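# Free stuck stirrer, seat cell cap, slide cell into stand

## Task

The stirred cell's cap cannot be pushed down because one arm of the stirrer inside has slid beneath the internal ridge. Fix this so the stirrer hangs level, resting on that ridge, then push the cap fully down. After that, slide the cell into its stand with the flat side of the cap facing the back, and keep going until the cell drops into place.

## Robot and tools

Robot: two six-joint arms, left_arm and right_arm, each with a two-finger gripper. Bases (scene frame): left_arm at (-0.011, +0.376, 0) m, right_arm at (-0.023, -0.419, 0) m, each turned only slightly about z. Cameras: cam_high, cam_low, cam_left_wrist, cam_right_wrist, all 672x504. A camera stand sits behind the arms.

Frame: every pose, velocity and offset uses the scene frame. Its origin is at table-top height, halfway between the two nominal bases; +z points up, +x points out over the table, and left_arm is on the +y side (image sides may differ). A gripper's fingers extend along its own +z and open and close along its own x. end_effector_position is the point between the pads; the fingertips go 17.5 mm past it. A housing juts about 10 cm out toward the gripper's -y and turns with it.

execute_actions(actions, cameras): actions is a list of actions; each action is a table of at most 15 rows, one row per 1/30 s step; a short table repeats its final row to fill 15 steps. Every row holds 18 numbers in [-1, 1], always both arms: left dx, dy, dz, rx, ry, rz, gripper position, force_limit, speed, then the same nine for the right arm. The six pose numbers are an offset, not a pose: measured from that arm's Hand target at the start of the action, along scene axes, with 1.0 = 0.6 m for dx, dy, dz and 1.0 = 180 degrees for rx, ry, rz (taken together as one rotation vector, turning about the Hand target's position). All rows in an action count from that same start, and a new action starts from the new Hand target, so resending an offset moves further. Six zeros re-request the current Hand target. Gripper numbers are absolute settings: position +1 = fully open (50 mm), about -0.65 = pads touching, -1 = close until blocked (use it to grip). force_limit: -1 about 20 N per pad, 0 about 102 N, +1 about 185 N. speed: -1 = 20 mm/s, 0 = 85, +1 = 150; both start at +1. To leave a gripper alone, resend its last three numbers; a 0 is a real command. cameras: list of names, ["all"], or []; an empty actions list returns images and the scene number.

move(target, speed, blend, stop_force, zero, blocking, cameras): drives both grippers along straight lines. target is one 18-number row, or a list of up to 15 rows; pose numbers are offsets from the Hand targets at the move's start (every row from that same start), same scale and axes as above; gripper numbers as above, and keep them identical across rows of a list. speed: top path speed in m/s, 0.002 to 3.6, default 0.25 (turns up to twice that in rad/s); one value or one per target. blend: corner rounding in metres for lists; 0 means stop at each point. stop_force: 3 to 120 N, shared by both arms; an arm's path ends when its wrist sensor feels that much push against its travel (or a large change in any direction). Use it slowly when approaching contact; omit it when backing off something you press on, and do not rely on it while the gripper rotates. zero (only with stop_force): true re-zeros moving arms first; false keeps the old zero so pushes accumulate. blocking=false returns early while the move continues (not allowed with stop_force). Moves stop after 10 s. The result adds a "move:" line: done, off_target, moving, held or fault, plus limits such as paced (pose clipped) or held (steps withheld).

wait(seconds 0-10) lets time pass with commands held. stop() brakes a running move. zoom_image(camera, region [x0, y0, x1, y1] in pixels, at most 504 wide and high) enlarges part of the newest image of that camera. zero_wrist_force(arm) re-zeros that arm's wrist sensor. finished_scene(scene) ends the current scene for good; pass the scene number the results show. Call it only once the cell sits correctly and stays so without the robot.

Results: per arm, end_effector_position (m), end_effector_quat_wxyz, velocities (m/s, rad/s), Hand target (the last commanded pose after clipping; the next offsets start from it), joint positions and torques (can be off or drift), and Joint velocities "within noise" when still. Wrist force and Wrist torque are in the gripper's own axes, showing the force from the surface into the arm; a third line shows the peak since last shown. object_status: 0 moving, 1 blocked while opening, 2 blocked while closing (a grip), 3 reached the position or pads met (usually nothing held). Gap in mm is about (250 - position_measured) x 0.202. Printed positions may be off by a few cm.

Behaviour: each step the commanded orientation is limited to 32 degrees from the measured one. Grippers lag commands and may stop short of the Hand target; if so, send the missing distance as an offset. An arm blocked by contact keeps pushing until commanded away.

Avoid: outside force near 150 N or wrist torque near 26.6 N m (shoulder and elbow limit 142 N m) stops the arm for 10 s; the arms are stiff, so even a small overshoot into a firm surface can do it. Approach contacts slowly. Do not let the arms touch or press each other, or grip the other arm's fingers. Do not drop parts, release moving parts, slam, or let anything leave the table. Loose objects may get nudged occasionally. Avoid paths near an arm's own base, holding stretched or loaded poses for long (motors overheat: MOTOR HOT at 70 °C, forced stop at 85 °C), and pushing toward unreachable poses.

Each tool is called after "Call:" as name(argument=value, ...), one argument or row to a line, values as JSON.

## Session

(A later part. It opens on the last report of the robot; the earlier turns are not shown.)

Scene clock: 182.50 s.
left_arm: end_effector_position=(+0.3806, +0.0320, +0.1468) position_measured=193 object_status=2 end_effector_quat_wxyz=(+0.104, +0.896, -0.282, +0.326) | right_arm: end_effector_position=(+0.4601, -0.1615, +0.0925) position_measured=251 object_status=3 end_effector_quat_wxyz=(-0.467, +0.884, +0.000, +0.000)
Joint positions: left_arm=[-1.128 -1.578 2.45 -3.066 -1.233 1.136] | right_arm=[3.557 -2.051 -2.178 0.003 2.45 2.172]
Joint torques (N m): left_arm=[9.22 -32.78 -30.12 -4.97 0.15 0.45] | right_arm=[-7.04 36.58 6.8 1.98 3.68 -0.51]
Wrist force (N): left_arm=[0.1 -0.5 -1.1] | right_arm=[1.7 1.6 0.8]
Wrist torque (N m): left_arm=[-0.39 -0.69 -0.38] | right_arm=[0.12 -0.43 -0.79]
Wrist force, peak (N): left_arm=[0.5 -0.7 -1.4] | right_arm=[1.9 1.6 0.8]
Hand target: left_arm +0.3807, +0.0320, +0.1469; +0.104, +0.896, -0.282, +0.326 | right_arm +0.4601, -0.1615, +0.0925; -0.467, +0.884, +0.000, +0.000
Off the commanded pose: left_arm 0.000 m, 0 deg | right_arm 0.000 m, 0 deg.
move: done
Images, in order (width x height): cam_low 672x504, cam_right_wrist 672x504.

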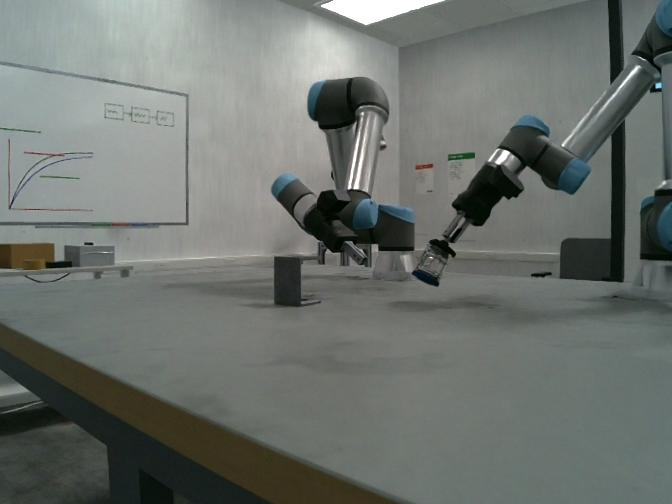

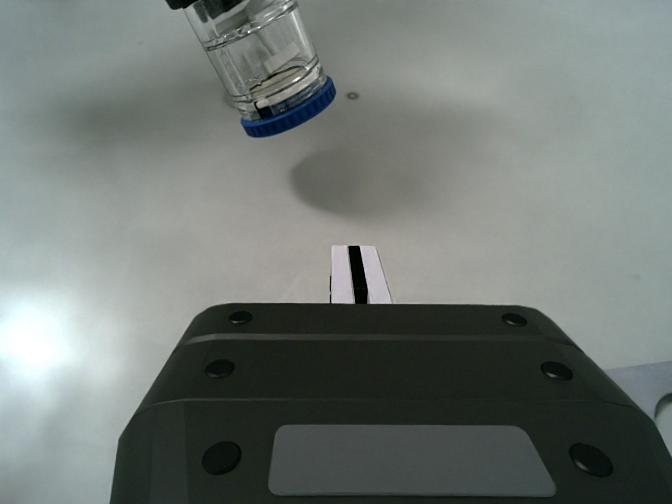

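Call:
move(
  target=[
    [0,0,0.0,0.128,0.1815,0,-1,-0.2,-1, 0,0,0.0,0,0,0,-1,-0.6,-1],
  ],
  speed=0.1,
  cameras=["cam_low","cam_right_wrist"],
)

Call:
zoom_image(
  camera="cam_low",
  region=[400, 210, 490, 300],
)

Call:
zoom_image(
  camera="cam_right_wrist",
  region=[140, 0, 310, 170],
)

Scene clock: 186.73 s.
left_arm: end_effector_position=(+0.3807, +0.0320, +0.1469) position_measured=193 object_status=2 end_effector_quat_wxyz=(+0.000, +0.954, -0.300, +0.000) | right_arm: end_effector_position=(+0.4601, -0.1615, +0.0925) position_measured=251 object_status=3 end_effector_quat_wxyz=(-0.467, +0.884, +0.000, +0.000)
Joint positions: left_arm=[-0.953 -1.442 1.913 -2.042 -1.57 1.201] | right_arm=[3.557 -2.051 -2.178 0.003 2.45 2.172]
Joint torques (N m): left_arm=[-9.83 -44.72 -14.19 -4.03 1.48 -1.58] | right_arm=[-7.27 36.42 7.6 2.19 3.76 -0.32]
Wrist force (N): left_arm=[0.1 -0.6 -0.4] | right_arm=[1.8 1.6 0.9]
Wrist torque (N m): left_arm=[-0.43 -0.14 -0.27] | right_arm=[0.13 -0.45 -0.79]
Wrist force, peak (N): left_arm=[0.0 -1.0 -1.0] | right_arm=[1.8 1.7 0.8]
Hand target: left_arm +0.3807, +0.0320, +0.1469; +0.000, +0.954, -0.300, +0.000 | right_arm +0.4601, -0.1615, +0.0925; -0.467, +0.884, +0.000, +0.000
Off the commanded pose: left_arm 0.000 m, 0 deg | right_arm 0.000 m, 0 deg.
move: done
Images, in order (width x height): cam_low 672x504, cam_right_wrist 672x504.

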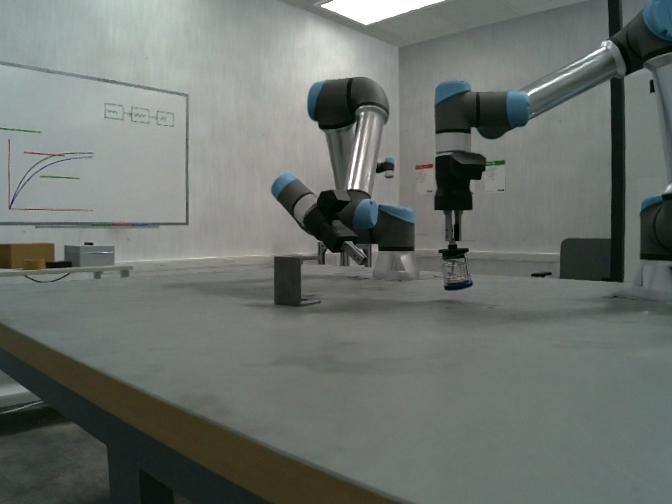

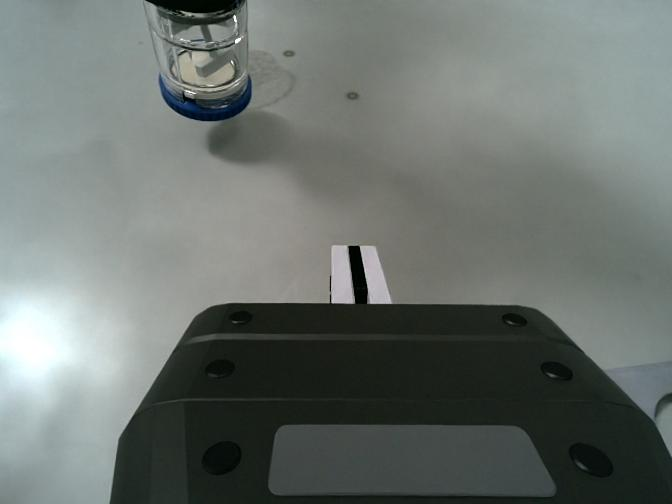

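Scaled by 5.600 from the camera's 672x504 image, which has a finer 960x720 frame.

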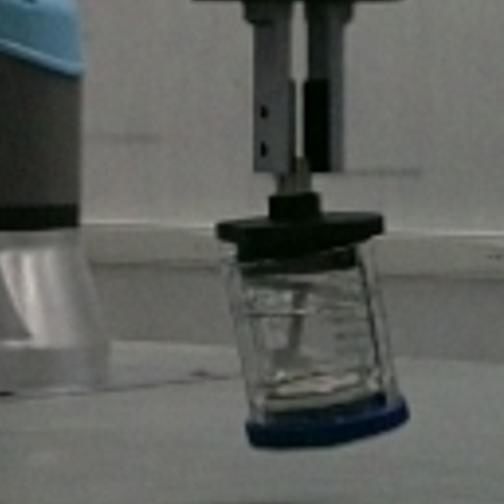

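Scaled by 2.965 from the camera's 672x504 image, which has a finer 960x720 frame.

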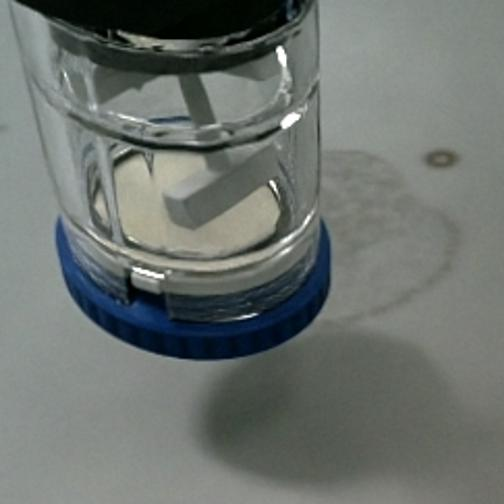

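Call:
move(
  target=[
    [0,0,-0.034,0,0,0,-1,-0.2,-1, 0,0,0.0,0,0,0,-1,-0.6,-1],
  ],
  speed=0.05,
)

Call:
move(
  target=[
    [0,0,-0.015,0,0,0,-1,-0.2,-1, 0,-0.05,0.05,0,0,0,-1,-0.6,-1],
  ],
  speed=0.02,
  stop_force=5,
  cameras=["cam_low","cam_right_wrist"],
)

Call:
zoom_image(
  camera="cam_low",
  region=[400, 220, 490, 310],
)

Call:
zoom_image(
  camera="cam_right_wrist",
  region=[140, 30, 310, 200],
)

Scene clock: 188.33 s.
left_arm: end_effector_position=(+0.3806, +0.0320, +0.1263) position_measured=193 object_status=2 end_effector_quat_wxyz=(+0.000, +0.954, -0.300, +0.000) end_effector_velocity=(+0.000, +0.000, +0.001) end_effector_angular_velocity=(+0.001, +0.001, +0.002) | right_arm: end_effector_position=(+0.4601, -0.1615, +0.0925) position_measured=251 object_status=3 end_effector_quat_wxyz=(-0.467, +0.884, +0.000, +0.000)
Joint positions: left_arm=[-0.953 -1.417 1.944 -2.097 -1.57 1.201] | right_arm=[3.557 -2.051 -2.178 0.003 2.45 2.172]
Joint velocities: left_arm=[0 -0.001 -0.003 0.006 0 -0.002] | right_arm=[within noise]
Joint torques (N m): left_arm=[-8.35 -45.17 -34.29 -1.03 1.71 -1.25] | right_arm=[-6.65 36.65 7.76 2.23 3.72 -0.33]
Wrist force (N): left_arm=[0.0 -0.7 -0.2] | right_arm=[1.8 1.5 0.8]
Wrist torque (N m): left_arm=[-0.45 -0.12 -0.25] | right_arm=[0.11 -0.45 -0.78]
Wrist force, peak (N): left_arm=[0.2 -0.7 -1.6] | right_arm=[1.9 1.4 1.0]
Hand target: left_arm +0.3807, +0.0320, +0.1265; +0.000, +0.954, -0.300, +0.000 | right_arm +0.4601, -0.1615, +0.0925; -0.467, +0.884, +0.000, +0.000
Off the commanded pose: left_arm 0.000 m, 0 deg | right_arm 0.000 m, 0 deg.
move: done

Scene clock: 191.43 s.
left_arm: end_effector_position=(+0.3807, +0.0319, +0.1233) position_measured=193 object_status=2 end_effector_quat_wxyz=(+0.000, +0.954, -0.300, +0.000) | right_arm: end_effector_position=(+0.4601, -0.1915, +0.1225) position_measured=251 object_status=3 end_effector_quat_wxyz=(-0.467, +0.884, +0.000, +0.000)
Joint positions: left_arm=[-0.953 -1.413 1.948 -2.106 -1.57 1.201] | right_arm=[3.496 -1.955 -2.179 -0.161 2.477 2.084]
Joint torques (N m): left_arm=[-7.32 -42.47 -31.66 -2 1.64 -1.38] | right_arm=[6.22 24.06 17.7 5.35 -0.8 0.91]
Wrist force (N): left_arm=[0.0 -1.0 -6.0] | right_arm=[1.6 1.4 0.6]
Wrist torque (N m): left_arm=[-0.51 -0.12 -0.25] | right_arm=[0.12 -0.44 -0.71]
Wrist force, peak (N): left_arm=[-0.4 -0.8 -10.3] | right_arm=[1.7 1.6 1.4]
Hand target: left_arm +0.3807, +0.0319, +0.1233; +0.000, +0.954, -0.300, +0.000 (not the last commanded pose) | right_arm +0.4601, -0.1915, +0.1225; -0.467, +0.884, +0.000, +0.000
Off the commanded pose: left_arm 0.006 m, 0 deg | right_arm 0.000 m, 0 deg.
move: contact (left_arm)
Images, in order (width x height): cam_low 672x504, cam_right_wrist 672x504.

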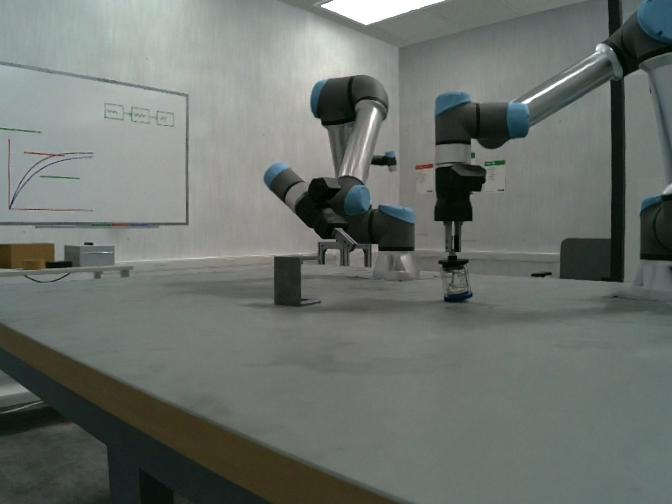

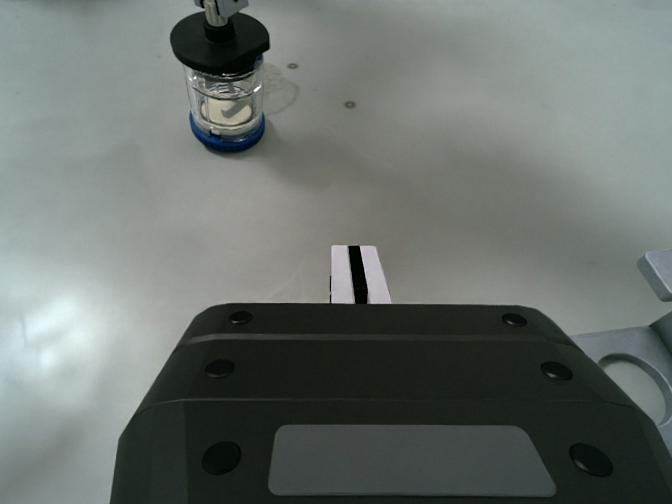

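Scaled by 5.600 from the camera's 672x504 image, which has a finer 960x720 frame.

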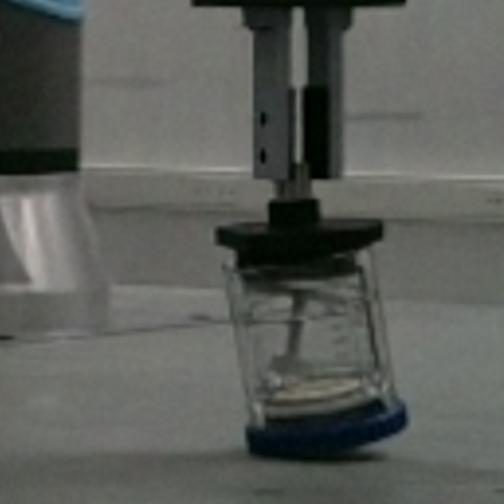

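Scaled by 2.965 from the camera's 672x504 image, which has a finer 960x720 frame.

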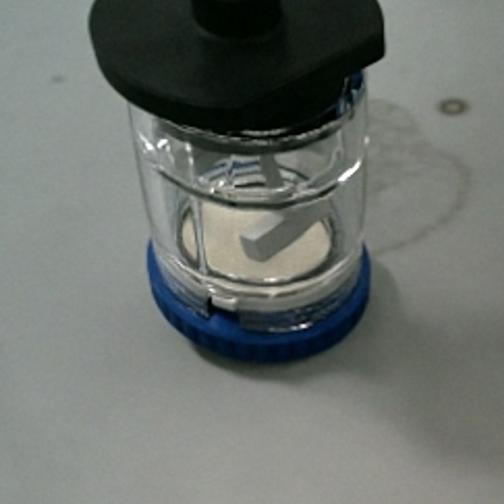

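Call:
move(
  target=[
    [0,0,0.04,0,0,0,-1,-0.2,-1, 0,0,0.0,0,0,0,-1,-0.6,-1],
    [0,0,0.04,0.112,0.159,0,-1,-0.2,-1, 0,0,0.0,0,0,0,-1,-0.6,-1],
  ],
  speed=0.15,
  cameras=["cam_low","cam_right_wrist"],
)

Call:
zoom_image(
  camera="cam_low",
  region=[410, 220, 520, 310],
)

Call:
zoom_image(
  camera="cam_right_wrist",
  region=[100, 0, 300, 170],
)

Scene clock: 196.00 s.
left_arm: end_effector_position=(+0.3807, +0.0320, +0.1473) position_measured=193 object_status=2 end_effector_quat_wxyz=(-0.092, +0.910, -0.286, -0.286) | right_arm: end_effector_position=(+0.4601, -0.1915, +0.1225) position_measured=251 object_status=3 end_effector_quat_wxyz=(-0.467, +0.884, +0.000, +0.000)
Joint positions: left_arm=[-0.871 -1.08 1.397 -1.296 -1.731 1.332] | right_arm=[3.496 -1.955 -2.179 -0.161 2.477 2.084]
Joint torques (N m): left_arm=[-8.84 -55.86 -17.02 -0.3 1.23 -1.63] | right_arm=[6.22 23.74 10.92 5.33 -0.83 1.07]
Wrist force (N): left_arm=[-0.3 -0.6 0.0] | right_arm=[1.6 1.3 0.7]
Wrist torque (N m): left_arm=[-0.41 0.40 -0.13] | right_arm=[0.10 -0.44 -0.71]
Wrist force, peak (N): left_arm=[-0.4 -0.6 -6.3] | right_arm=[1.8 1.6 0.5]
Hand target: left_arm +0.3807, +0.0319, +0.1473; -0.092, +0.910, -0.286, -0.286 | right_arm +0.4601, -0.1915, +0.1225; -0.467, +0.884, +0.000, +0.000
Off the commanded pose: left_arm 0.000 m, 0 deg | right_arm 0.000 m, 0 deg.
move: done
Images, in order (width x height): cam_low 672x504, cam_right_wrist 672x504.

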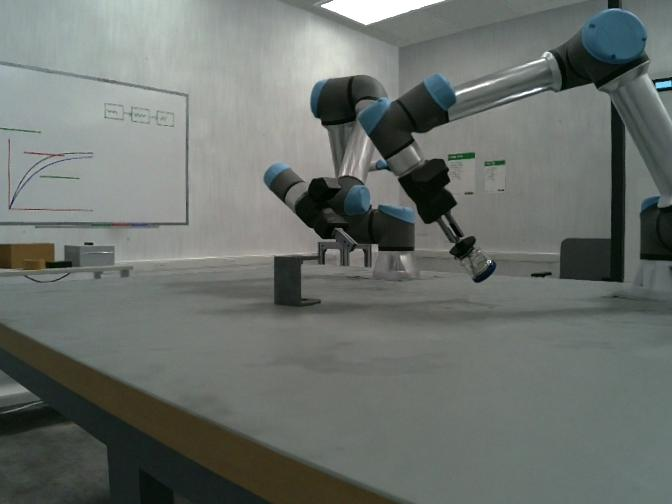

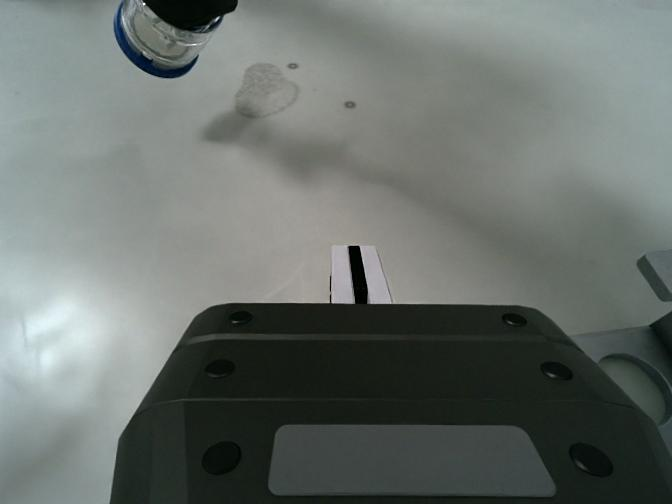

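Scaled by 4.582 from the camera's 672x504 image, which has a finer 960x720 frame.

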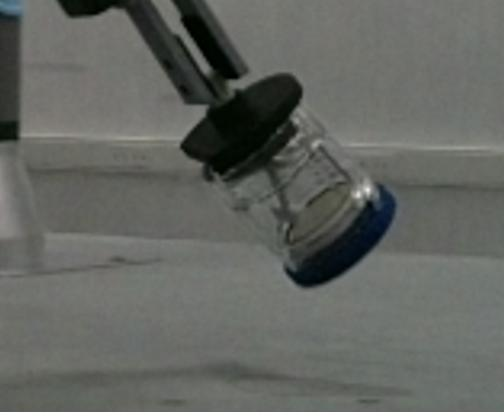

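Scaled by 2.520 from the camera's 672x504 image, which has a finer 960x720 frame.

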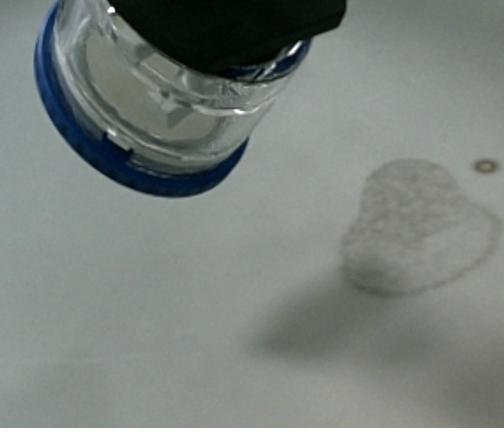

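Call:
move(
  target=[
    [0,0,0.03,0,0,0,-1,-0.2,-1, 0,0,0.0,0,0,0,-1,-0.6,-1],
    [0,0,-0.0,0,0,0,-1,-0.2,-1, 0,0,0.0,0,0,0,-1,-0.6,-1],
    [0,0,0.03,0,0,0,-1,-0.2,-1, 0,0,0.0,0,0,0,-1,-0.6,-1],
    [0,0,0,0,0,0,-1,-0.2,-1, 0,0,0.0,0,0,0,-1,-0.6,-1],
    [0,0,0.0,-0.112,-0.159,0,-1,-0.2,-1, 0,0,0.0,0,0,0,-1,-0.6,-1],
  ],
  speed=0.5,
  cameras=["cam_low","cam_right_wrist"],
)

Call:
zoom_image(
  camera="cam_low",
  region=[410, 220, 520, 310],
)

Call:
zoom_image(
  camera="cam_right_wrist",
  region=[100, 0, 300, 170],
)

Scene clock: 199.70 s.
left_arm: end_effector_position=(+0.3806, +0.0319, +0.1474) position_measured=193 object_status=2 end_effector_quat_wxyz=(+0.000, +0.954, -0.300, +0.000) | right_arm: end_effector_position=(+0.4601, -0.1915, +0.1225) position_measured=251 object_status=3 end_effector_quat_wxyz=(-0.467, +0.884, +0.000, +0.000)
Joint positions: left_arm=[-0.953 -1.442 1.912 -2.041 -1.57 1.201] | right_arm=[3.496 -1.955 -2.179 -0.161 2.477 2.084]
Joint torques (N m): left_arm=[10.03 -31.78 -16.47 -5.63 0.32 1.24] | right_arm=[6.84 23.74 10.41 5.18 -0.8 1.09]
Wrist force (N): left_arm=[-0.4 -0.7 -0.3] | right_arm=[1.6 1.4 0.6]
Wrist torque (N m): left_arm=[-0.45 -0.07 -0.29] | right_arm=[0.12 -0.44 -0.71]
Wrist force, peak (N): left_arm=[-1.7 -0.4 -2.4] | right_arm=[1.8 1.5 0.7]
Hand target: left_arm +0.3807, +0.0319, +0.1473; +0.000, +0.954, -0.300, +0.000 | right_arm +0.4601, -0.1915, +0.1225; -0.467, +0.884, +0.000, +0.000
Off the commanded pose: left_arm 0.000 m, 0 deg | right_arm 0.000 m, 0 deg.
move: done
Images, in order (width x height): cam_low 672x504, cam_right_wrist 672x504.

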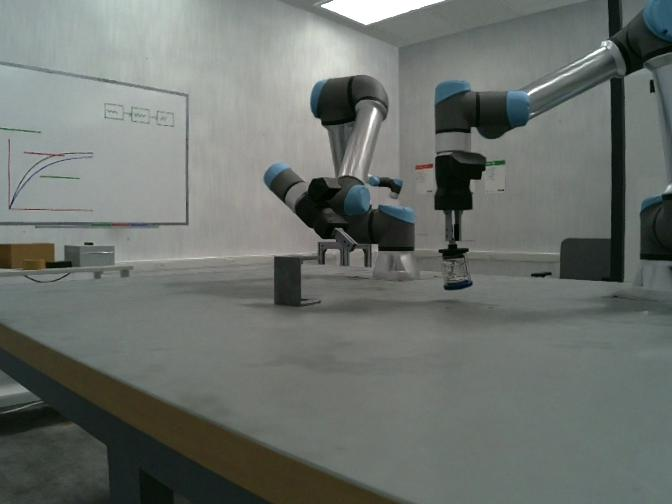

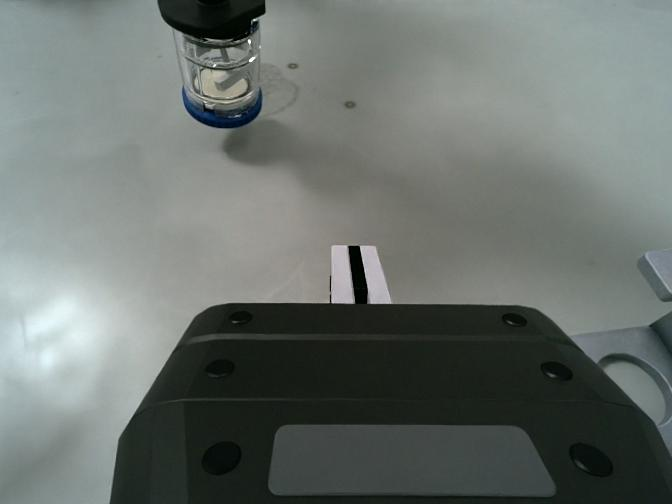

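Scaled by 4.582 from the camera's 672x504 image, which has a finer 960x720 frame.

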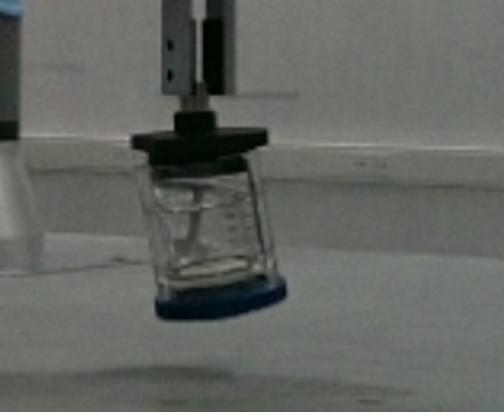

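Scaled by 2.520 from the camera's 672x504 image, which has a finer 960x720 frame.

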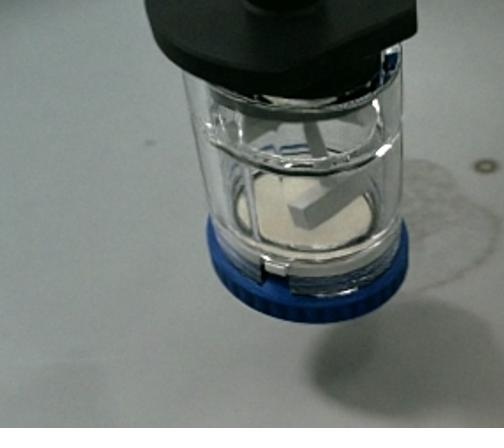

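Call:
move(
  target=[
    [0,0,0.19,0,0,0,-1,-0.2,-1, 0,0,0.13,0,0,0,-1,-0.6,-1],
    [0,0,0.19,0,0,0,-1,-0.2,-1, -0.13,0.08,0.13,0.188,0,0,-1,-0.6,-1],
  ],
  speed=0.2,
  cameras=["cam_right_wrist"],
)

Scene clock: 203.57 s.
left_arm: end_effector_position=(+0.3807, +0.0319, +0.2613) position_measured=193 object_status=2 end_effector_quat_wxyz=(+0.000, +0.954, -0.300, +0.000) | right_arm: end_effector_position=(+0.3871, -0.1475, +0.2000) position_measured=251 object_status=3 end_effector_quat_wxyz=(+0.683, -0.730, -0.003, +0.002)
Joint positions: left_arm=[-0.953 -1.529 1.7 -1.742 -1.57 1.201] | right_arm=[3.549 -2.238 -2.194 1.1 2.782 2.962]
Joint torques (N m): left_arm=[-8.94 -20.56 -36.94 -0.9 -1.09 -1.29] | right_arm=[-7.2 39.83 1.22 -0.57 0.17 -1.65]
Wrist force (N): left_arm=[0.0 -0.3 -0.3] | right_arm=[1.9 1.6 1.4]
Wrist torque (N m): left_arm=[-0.38 -0.10 -0.29] | right_arm=[-0.05 -0.69 -0.82]
Wrist force, peak (N): left_arm=[-0.2 -0.8 -3.9] | right_arm=[-2.5 4.3 3.6]
Hand target: left_arm +0.3807, +0.0319, +0.2613; +0.000, +0.954, -0.300, +0.000 | right_arm +0.3871, -0.1476, +0.2000; +0.683, -0.730, -0.003, +0.002 (not the last commanded pose)
Off the commanded pose: left_arm 0.000 m, 0 deg | right_arm 0.007 m, 3 deg.
move: held (right_arm; a check stopped the path); limits=held
pose unreachable (right arm): on one or more control steps of this call, first in action 0 (counted from 0), this arm could not follow its commanded pose, so it was not sent that pose on those steps. It may still have moved: this result reports where it is.
cause: moving toward the commanded pose would bring two parts of the arm too close to each other (its gripper and another part of the arm, with joints 4 (wrist 1) to 6 (wrist 3) between them, 7 mm apart when it was first held).
Images, in order (width x height): cam_right_wrist 672x504.

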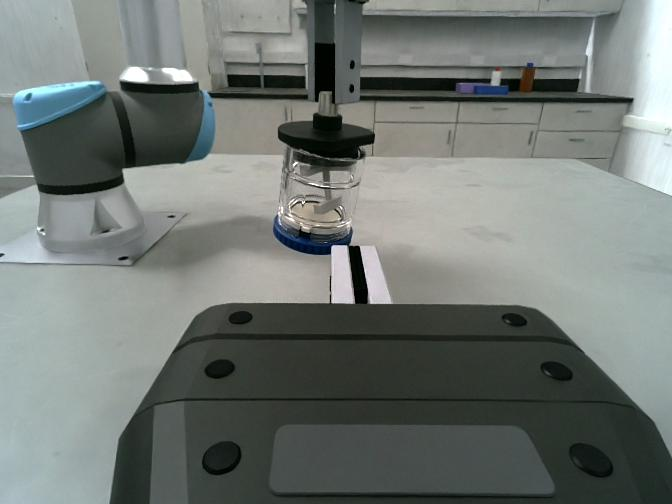

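Call:
move(
  target=[
    [0,0,0.08,0,0,0,-1,-0.2,-1, 0,0,0,0,0,0,-1,-0.6,-1],
  ],
  speed=0.2,
  cameras=["cam_right_wrist"],
)

Call:
zoom_image(
  camera="cam_right_wrist",
  region=[265, 60, 395, 190],
)

Call:
move(
  target=[
    [0,0,0,0,0,0.3,-1,-0.2,-1, 0,0,0,0,0,0,-1,-0.6,-1],
  ],
  speed=0.4,
  cameras=["cam_right_wrist"],
)

Call:
zoom_image(
  camera="cam_right_wrist",
  region=[265, 60, 395, 190],
)

Scene clock: 206.47 s.
left_arm: end_effector_position=(+0.3807, +0.0319, +0.3094) position_measured=193 object_status=2 end_effector_quat_wxyz=(+0.000, +0.954, -0.300, +0.000) | right_arm: end_effector_position=(+0.3871, -0.1476, +0.2000) position_measured=251 object_status=3 end_effector_quat_wxyz=(+0.683, -0.730, -0.003, +0.002)
Joint positions: left_arm=[-0.953 -1.542 1.59 -1.619 -1.57 1.201] | right_arm=[3.549 -2.238 -2.194 1.1 2.782 2.962]
Joint torques (N m): left_arm=[-7.08 -19.58 -20.5 -3.92 0.07 -1.36] | right_arm=[-9.4 28.62 1.3 3.35 3.03 0.57]
Wrist force (N): left_arm=[0.0 -0.8 -0.3] | right_arm=[2.0 1.6 1.8]
Wrist torque (N m): left_arm=[-0.46 -0.10 -0.29] | right_arm=[-0.07 -0.70 -0.82]
Wrist force, peak (N): left_arm=[-0.1 -0.6 -2.3] | right_arm=[2.1 1.7 1.6]
Hand target: left_arm +0.3807, +0.0319, +0.3093; +0.000, +0.954, -0.300, +0.000 | right_arm +0.3871, -0.1476, +0.2000; +0.683, -0.730, -0.003, +0.002
Off the commanded pose: left_arm 0.000 m, 0 deg | right_arm 0.000 m, 0 deg.
move: done
Images, in order (width x height): cam_right_wrist 672x504.

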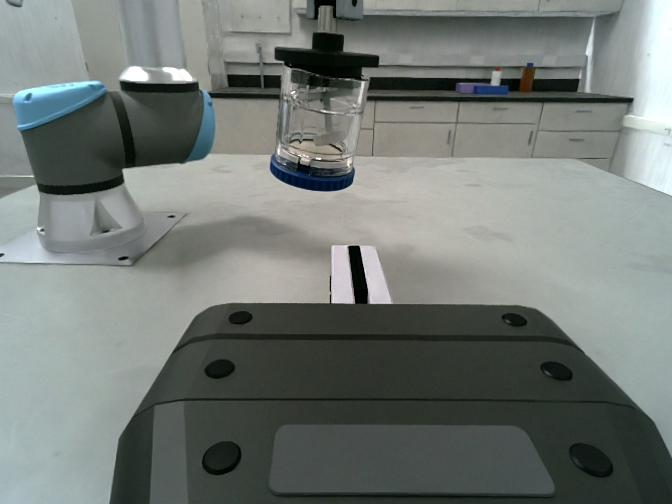

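Scaled by 3.877 from the camera's 672x504 image, which has a finer 960x720 frame.

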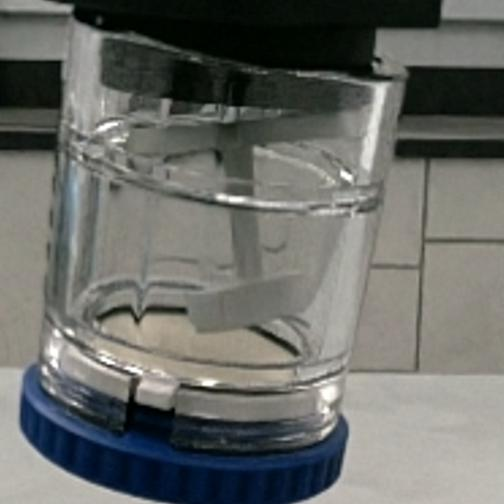

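Scene clock: 208.20 s.
left_arm: end_effector_position=(+0.3807, +0.0319, +0.3093) position_measured=193 object_status=2 end_effector_quat_wxyz=(+0.000, +0.986, +0.165, +0.000) end_effector_velocity=(+0.000, +0.000, +0.000) end_effector_angular_velocity=(+0.000, +0.000, +0.005) | right_arm: end_effector_position=(+0.3871, -0.1476, +0.2000) position_measured=251 object_status=3 end_effector_quat_wxyz=(+0.683, -0.730, -0.003, +0.002)
Joint positions: left_arm=[-0.953 -1.541 1.589 -1.618 -1.57 0.259] | right_arm=[3.549 -2.238 -2.194 1.1 2.782 2.962]
Joint velocities: left_arm=[-0.001 -0.001 0 0 0 -0.006] | right_arm=[within noise]
Joint torques (N m): left_arm=[-8.18 -38.6 -22.8 -1.02 0.95 -1.67] | right_arm=[-9.28 28.43 1.43 3.31 3.08 0.54]
Wrist force (N): left_arm=[0.0 -0.6 -0.3] | right_arm=[1.9 1.6 1.4]
Wrist torque (N m): left_arm=[-0.41 -0.11 -0.29] | right_arm=[-0.06 -0.69 -0.82]
Wrist force, peak (N): left_arm=[-0.2 -1.1 -0.1] | right_arm=[2.1 1.6 1.5]
Hand target: left_arm +0.3807, +0.0319, +0.3093; +0.000, +0.986, +0.166, +0.000 | right_arm +0.3871, -0.1476, +0.2000; +0.683, -0.730, -0.003, +0.002
Off the commanded pose: left_arm 0.000 m, 0 deg | right_arm 0.000 m, 0 deg.
move: done
Images, in order (width x height): cam_right_wrist 672x504.

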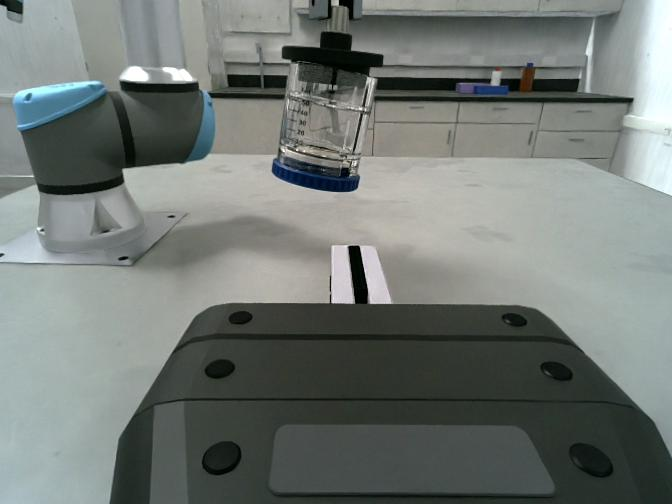

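Scaled by 3.877 from the camera's 672x504 image, which has a finer 960x720 frame.

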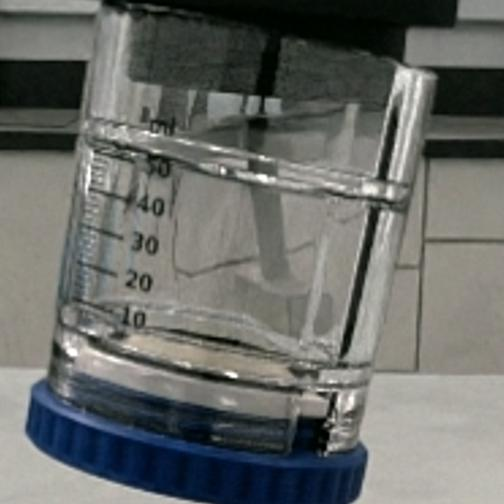

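Call:
move(
  target=[
    [0,0,0,0,0,-0.45,-1,-0.2,-1, 0,0,0,0,0,0,-1,-0.6,-1],
  ],
  speed=0.4,
  cameras=["cam_right_wrist"],
)

Call:
zoom_image(
  camera="cam_right_wrist",
  region=[265, 60, 395, 190],
)

Call:
move(
  target=[
    [0,0,0,0,0,-0.2,-1,-0.2,-1, 0,0,0,0,0,0,-1,-0.6,-1],
  ],
  speed=0.4,
  cameras=["cam_right_wrist"],
)

Call:
zoom_image(
  camera="cam_right_wrist",
  region=[265, 60, 395, 190],
)

Scene clock: 211.73 s.
left_arm: end_effector_position=(+0.3806, +0.0320, +0.3093) position_measured=193 object_status=2 end_effector_quat_wxyz=(+0.000, +0.858, -0.514, +0.000) | right_arm: end_effector_position=(+0.3871, -0.1476, +0.2000) position_measured=251 object_status=3 end_effector_quat_wxyz=(+0.683, -0.730, -0.003, +0.002)
Joint positions: left_arm=[-0.953 -1.542 1.59 -1.62 -1.57 1.672] | right_arm=[3.549 -2.238 -2.194 1.1 2.782 2.962]
Joint torques (N m): left_arm=[7.45 -20.63 -34.61 -4.33 0.09 1.54] | right_arm=[-10.17 28.37 1.23 3.42 2.92 0.54]
Wrist force (N): left_arm=[0.1 -0.6 -0.1] | right_arm=[1.8 1.6 1.5]
Wrist torque (N m): left_arm=[-0.41 -0.13 -0.16] | right_arm=[-0.08 -0.67 -0.82]
Wrist force, peak (N): left_arm=[0.1 -1.1 -0.2] | right_arm=[2.1 1.6 1.6]
Hand target: left_arm +0.3807, +0.0319, +0.3093; +0.000, +0.857, -0.515, +0.000 | right_arm +0.3871, -0.1476, +0.2000; +0.683, -0.730, -0.003, +0.002
Off the commanded pose: left_arm 0.000 m, 0 deg | right_arm 0.000 m, 0 deg.
move: done
Images, in order (width x height): cam_right_wrist 672x504.

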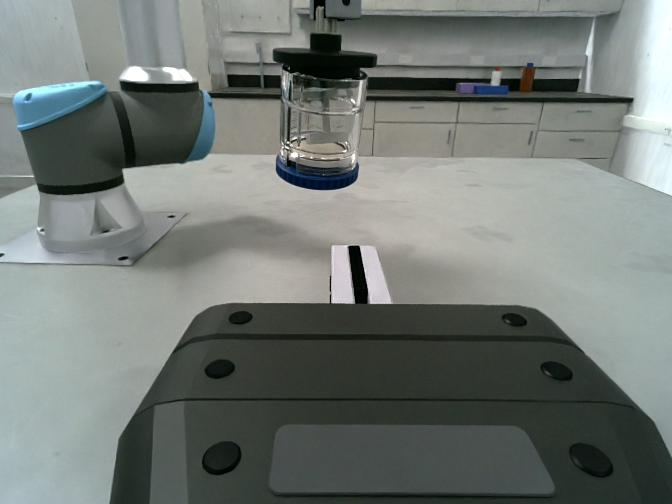

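Scaled by 3.877 from the camera's 672x504 image, which has a finer 960x720 frame.

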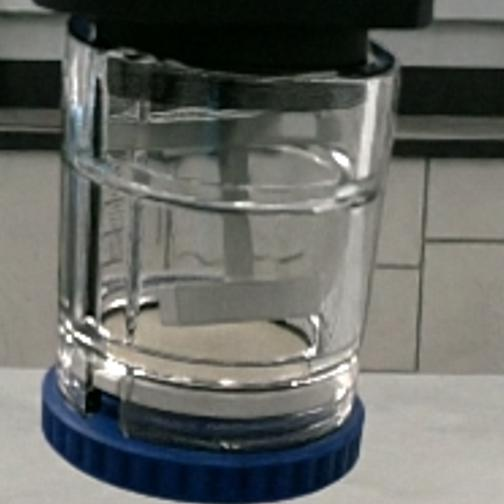

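Scene clock: 213.07 s.
left_arm: end_effector_position=(+0.3806, +0.0320, +0.3093) position_measured=193 object_status=2 end_effector_quat_wxyz=(+0.000, -0.657, +0.754, +0.000) | right_arm: end_effector_position=(+0.3871, -0.1476, +0.2000) position_measured=251 object_status=3 end_effector_quat_wxyz=(+0.683, -0.730, -0.003, +0.002)
Joint positions: left_arm=[-0.953 -1.542 1.591 -1.62 -1.571 2.301] | right_arm=[3.549 -2.238 -2.194 1.1 2.782 2.962]
Joint torques (N m): left_arm=[9.2 -20.46 -34.96 -4.22 0.13 1.59] | right_arm=[-9.6 29.07 1.57 3.36 2.99 0.66]
Wrist force (N): left_arm=[0.0 -0.8 -0.3] | right_arm=[1.9 1.6 1.4]
Wrist torque (N m): left_arm=[-0.45 -0.11 -0.16] | right_arm=[-0.06 -0.69 -0.81]
Wrist force, peak (N): left_arm=[-0.1 -1.1 -0.3] | right_arm=[2.2 1.6 1.5]
Hand target: left_arm +0.3807, +0.0319, +0.3093; +0.000, -0.656, +0.754, +0.000 | right_arm +0.3871, -0.1476, +0.2000; +0.683, -0.730, -0.003, +0.002
Off the commanded pose: left_arm 0.000 m, 0 deg | right_arm 0.000 m, 0 deg.
move: done
Images, in order (width x height): cam_right_wrist 672x504.

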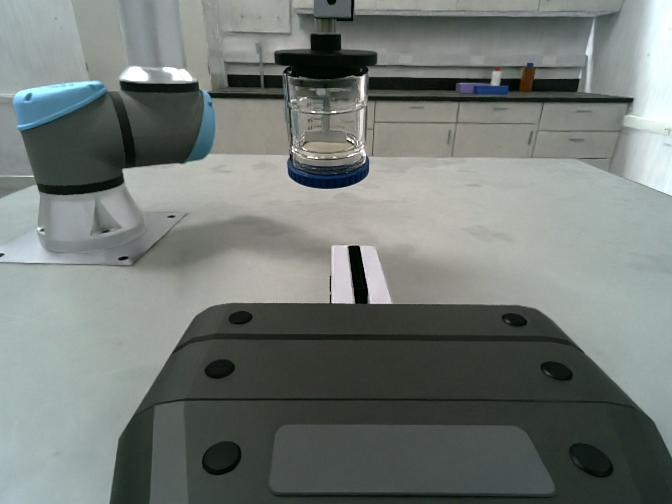

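Scaled by 3.877 from the camera's 672x504 image, which has a finer 960x720 frame.

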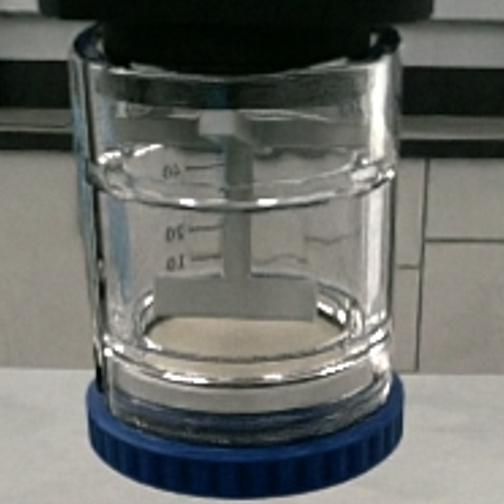

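Call:
move(
  target=[
    [0,0,0,0,0,0.5,-1,-0.2,-1, 0,0,0,0,0,0,-1,-0.6,-1],
    [0,0,0,0,0,0.9,-1,-0.2,-1, 0,0,0,0,0,0,-1,-0.6,-1],
  ],
  speed=0.6,
  cameras=["cam_right_wrist"],
)

Call:
zoom_image(
  camera="cam_right_wrist",
  region=[265, 60, 395, 190],
)

Call:
move(
  target=[
    [0,0,0,0,0,0.25,-1,-0.2,-1, 0,0,0,0,0,0,-1,-0.6,-1],
  ],
  speed=0.4,
  cameras=["cam_right_wrist"],
)

Call:
zoom_image(
  camera="cam_right_wrist",
  region=[265, 60, 395, 190],
)

Scene clock: 216.90 s.
left_arm: end_effector_position=(+0.3807, +0.0319, +0.3093) position_measured=193 object_status=2 end_effector_quat_wxyz=(+0.000, +0.848, +0.530, +0.000) | right_arm: end_effector_position=(+0.3871, -0.1476, +0.2000) position_measured=251 object_status=3 end_effector_quat_wxyz=(+0.683, -0.730, -0.003, +0.002)
Joint positions: left_arm=[-0.953 -1.541 1.589 -1.618 -1.571 -0.526] | right_arm=[3.549 -2.238 -2.194 1.1 2.782 2.962]
Joint torques (N m): left_arm=[-9.12 -42.85 -14.25 -0.97 -0.12 -1.59] | right_arm=[-9.84 28.79 1.56 3.33 3.08 0.61]
Wrist force (N): left_arm=[0.0 -0.7 -0.3] | right_arm=[1.8 1.5 1.5]
Wrist torque (N m): left_arm=[-0.42 -0.12 -0.28] | right_arm=[-0.08 -0.67 -0.81]
Wrist force, peak (N): left_arm=[-0.2 -0.9 -0.6] | right_arm=[2.1 1.7 1.5]
Hand target: left_arm +0.3807, +0.0319, +0.3093; +0.000, +0.848, +0.530, +0.000 | right_arm +0.3871, -0.1476, +0.2000; +0.683, -0.730, -0.003, +0.002
Off the commanded pose: left_arm 0.000 m, 0 deg | right_arm 0.000 m, 0 deg.
move: done
Images, in order (width x height): cam_right_wrist 672x504.

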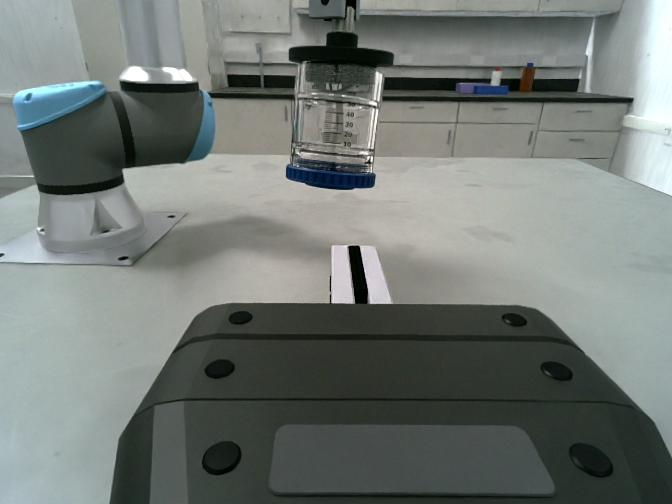

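Scaled by 3.877 from the camera's 672x504 image, which has a finer 960x720 frame.

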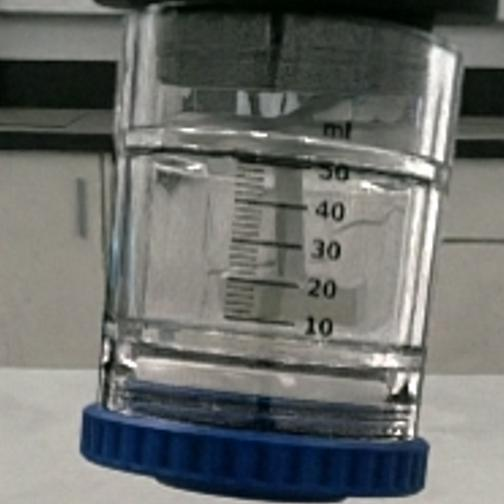

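Scene clock: 218.43 s.
left_arm: end_effector_position=(+0.3807, +0.0319, +0.3093) position_measured=193 object_status=2 end_effector_quat_wxyz=(+0.000, +0.580, +0.814, +0.000) | right_arm: end_effector_position=(+0.3871, -0.1476, +0.2000) position_measured=251 object_status=3 end_effector_quat_wxyz=(+0.683, -0.730, -0.003, +0.002)
Joint positions: left_arm=[-0.952 -1.541 1.589 -1.618 -1.571 -1.311] | right_arm=[3.549 -2.238 -2.194 1.1 2.782 2.962]
Joint torques (N m): left_arm=[-8.68 -42.73 -13.87 -5.26 0.8 -1.55] | right_arm=[-9.56 29.34 1.7 3.29 3.07 0.54]
Wrist force (N): left_arm=[0.0 -0.9 -0.2] | right_arm=[2.0 1.5 1.3]
Wrist torque (N m): left_arm=[-0.44 -0.12 -0.29] | right_arm=[-0.08 -0.69 -0.81]
Wrist force, peak (N): left_arm=[-0.1 -1.1 -0.3] | right_arm=[2.0 1.8 1.6]
Hand target: left_arm +0.3807, +0.0319, +0.3093; +0.000, +0.580, +0.814, +0.000 | right_arm +0.3871, -0.1476, +0.2000; +0.683, -0.730, -0.003, +0.002
Off the commanded pose: left_arm 0.000 m, 0 deg | right_arm 0.000 m, 0 deg.
move: done
Images, in order (width x height): cam_right_wrist 672x504.

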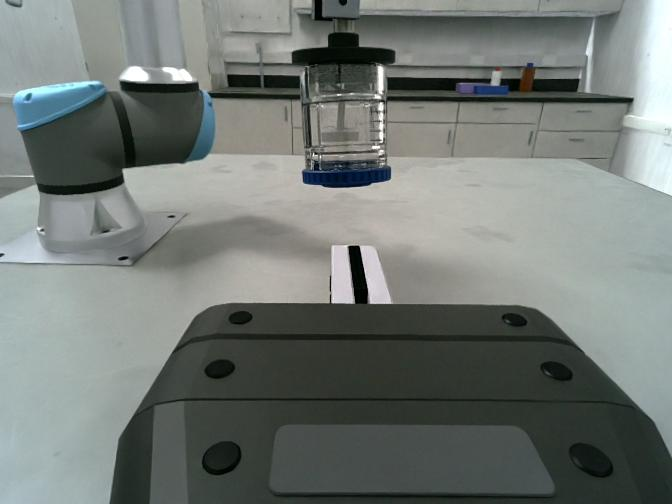

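Scaled by 3.877 from the camera's 672x504 image, which has a finer 960x720 frame.

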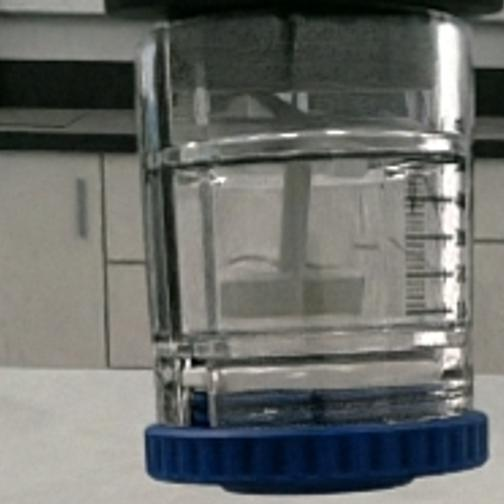

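Call:
move(
  target=[
    [0,0,0,0,0,-0.4,-1,-0.2,-1, 0,0,0,0,0,0,-1,-0.6,-1],
    [0,0,0,0,0,-0.8,-1,-0.2,-1, 0,0,0,0,0,0,-1,-0.6,-1],
  ],
  speed=0.5,
)

Call:
move(
  target=[
    [0,0,-0.28,-0.032,-0.0455,0,-1,-0.2,-1, 0,0,0,0,0,0,-1,-0.6,-1],
    [0,0,-0.307,-0.032,-0.0455,0,-1,-0.2,-1, 0,0,0,0,0,0,-1,-0.6,-1],
  ],
  speed=[0.2,0.04],
)

Call:
move(
  target=[
    [0,0,-0.02,0,0,0,-1,-0.2,-1, 0,0,0,0,0,0,-1,-0.6,-1],
  ],
  speed=0.015,
  stop_force=5,
  cameras=["cam_low"],
)

Call:
zoom_image(
  camera="cam_low",
  region=[410, 220, 520, 310],
)

Scene clock: 223.13 s.
left_arm: end_effector_position=(+0.3806, +0.0319, +0.3093) position_measured=193 object_status=2 end_effector_quat_wxyz=(+0.000, +0.954, -0.300, +0.000) end_effector_velocity=(+0.000, +0.000, +0.000) end_effector_angular_velocity=(+0.000, +0.000, -0.004) | right_arm: end_effector_position=(+0.3871, -0.1476, +0.2000) position_measured=251 object_status=3 end_effector_quat_wxyz=(+0.683, -0.730, -0.003, +0.002)
Joint positions: left_arm=[-0.953 -1.542 1.59 -1.619 -1.57 1.201] | right_arm=[3.549 -2.238 -2.194 1.1 2.782 2.962]
Joint velocities: left_arm=[0.001 0 0 0.001 0 0.005] | right_arm=[within noise]
Joint torques (N m): left_arm=[9.5 -20.19 -36.97 -3.87 0.04 1.69] | right_arm=[-9.62 28.92 1.45 3.42 3.06 0.6]
Wrist force (N): left_arm=[0.1 -0.9 -0.3] | right_arm=[2.3 1.6 1.5]
Wrist torque (N m): left_arm=[-0.47 -0.12 -0.16] | right_arm=[-0.06 -0.74 -0.82]
Wrist force, peak (N): left_arm=[0.0 -1.1 -0.3] | right_arm=[2.2 1.7 1.6]
Hand target: left_arm +0.3807, +0.0319, +0.3093; +0.000, +0.954, -0.300, +0.000 | right_arm +0.3871, -0.1476, +0.2000; +0.683, -0.730, -0.003, +0.002
Off the commanded pose: left_arm 0.000 m, 0 deg | right_arm 0.000 m, 0 deg.
move: done

Scene clock: 225.03 s.
left_arm: end_effector_position=(+0.3806, +0.0320, +0.1249) position_measured=193 object_status=2 end_effector_quat_wxyz=(+0.026, +0.950, -0.299, +0.083) end_effector_velocity=(+0.000, +0.000, +0.001) end_effector_angular_velocity=(+0.001, +0.001, +0.000) | right_arm: end_effector_position=(+0.3871, -0.1476, +0.2000) position_measured=251 object_status=3 end_effector_quat_wxyz=(+0.683, -0.730, -0.003, +0.002)
Joint positions: left_arm=[-0.988 -1.487 2.089 -2.333 -1.502 1.172] | right_arm=[3.549 -2.238 -2.194 1.1 2.782 2.962]
Joint velocities: left_arm=[0 -0.002 -0.003 0.006 0 0] | right_arm=[within noise]
Joint torques (N m): left_arm=[9.07 -39.65 -34.14 -1.27 -1.1 1.71] | right_arm=[-9.74 28.8 2.06 3.26 2.98 0.61]
Wrist force (N): left_arm=[0.1 -0.4 -0.7] | right_arm=[1.9 1.5 1.5]
Wrist torque (N m): left_arm=[-0.41 -0.26 -0.23] | right_arm=[-0.07 -0.69 -0.81]
Wrist force, peak (N): left_arm=[0.4 -0.5 -4.2] | right_arm=[2.2 1.6 1.4]
Hand target: left_arm +0.3807, +0.0319, +0.1251; +0.026, +0.950, -0.299, +0.083 | right_arm +0.3871, -0.1476, +0.2000; +0.683, -0.730, -0.003, +0.002
Off the commanded pose: left_arm 0.000 m, 0 deg | right_arm 0.000 m, 0 deg.
move: done

Scene clock: 226.50 s.
left_arm: end_effector_position=(+0.3807, +0.0319, +0.1217) position_measured=193 object_status=2 end_effector_quat_wxyz=(+0.026, +0.950, -0.299, +0.084) | right_arm: end_effector_position=(+0.3871, -0.1476, +0.2000) position_measured=251 object_status=3 end_effector_quat_wxyz=(+0.683, -0.730, -0.003, +0.002)
Joint positions: left_arm=[-0.988 -1.482 2.093 -2.343 -1.502 1.172] | right_arm=[3.549 -2.238 -2.194 1.1 2.782 2.962]
Joint torques (N m): left_arm=[8.61 -41.42 -33.21 -5.32 -0.79 1.75] | right_arm=[-9.48 29.84 2.03 3.41 3.03 0.64]
Wrist force (N): left_arm=[0.2 -0.7 -0.8] | right_arm=[2.0 1.6 1.5]
Wrist torque (N m): left_arm=[-0.45 -0.27 -0.23] | right_arm=[-0.05 -0.69 -0.81]
Wrist force, peak (N): left_arm=[-0.1 -0.9 -17.2] | right_arm=[2.1 1.7 1.5]
Hand target: left_arm +0.3807, +0.0319, +0.1217; +0.026, +0.950, -0.299, +0.084 (not the last commanded pose) | right_arm +0.3871, -0.1476, +0.2000; +0.683, -0.730, -0.003, +0.002
Off the commanded pose: left_arm 0.009 m, 0 deg | right_arm 0.000 m, 0 deg.
move: contact (left_arm)
Images, in order (width x height): cam_low 672x504.

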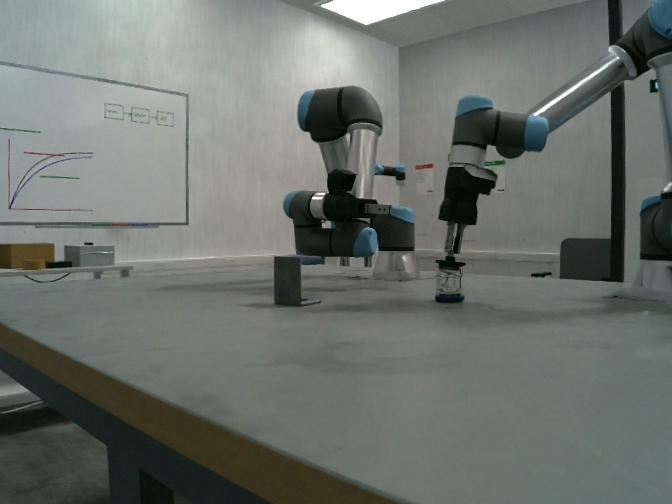

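Scaled by 4.582 from the camera's 672x504 image, which has a finer 960x720 frame.

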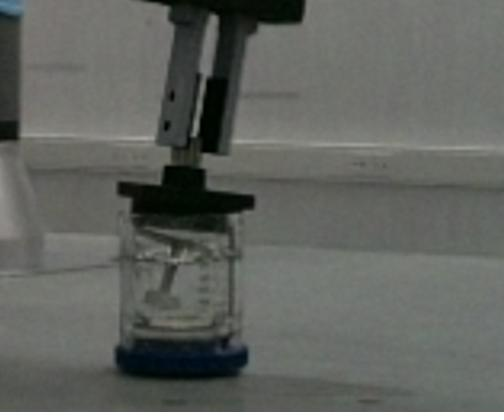

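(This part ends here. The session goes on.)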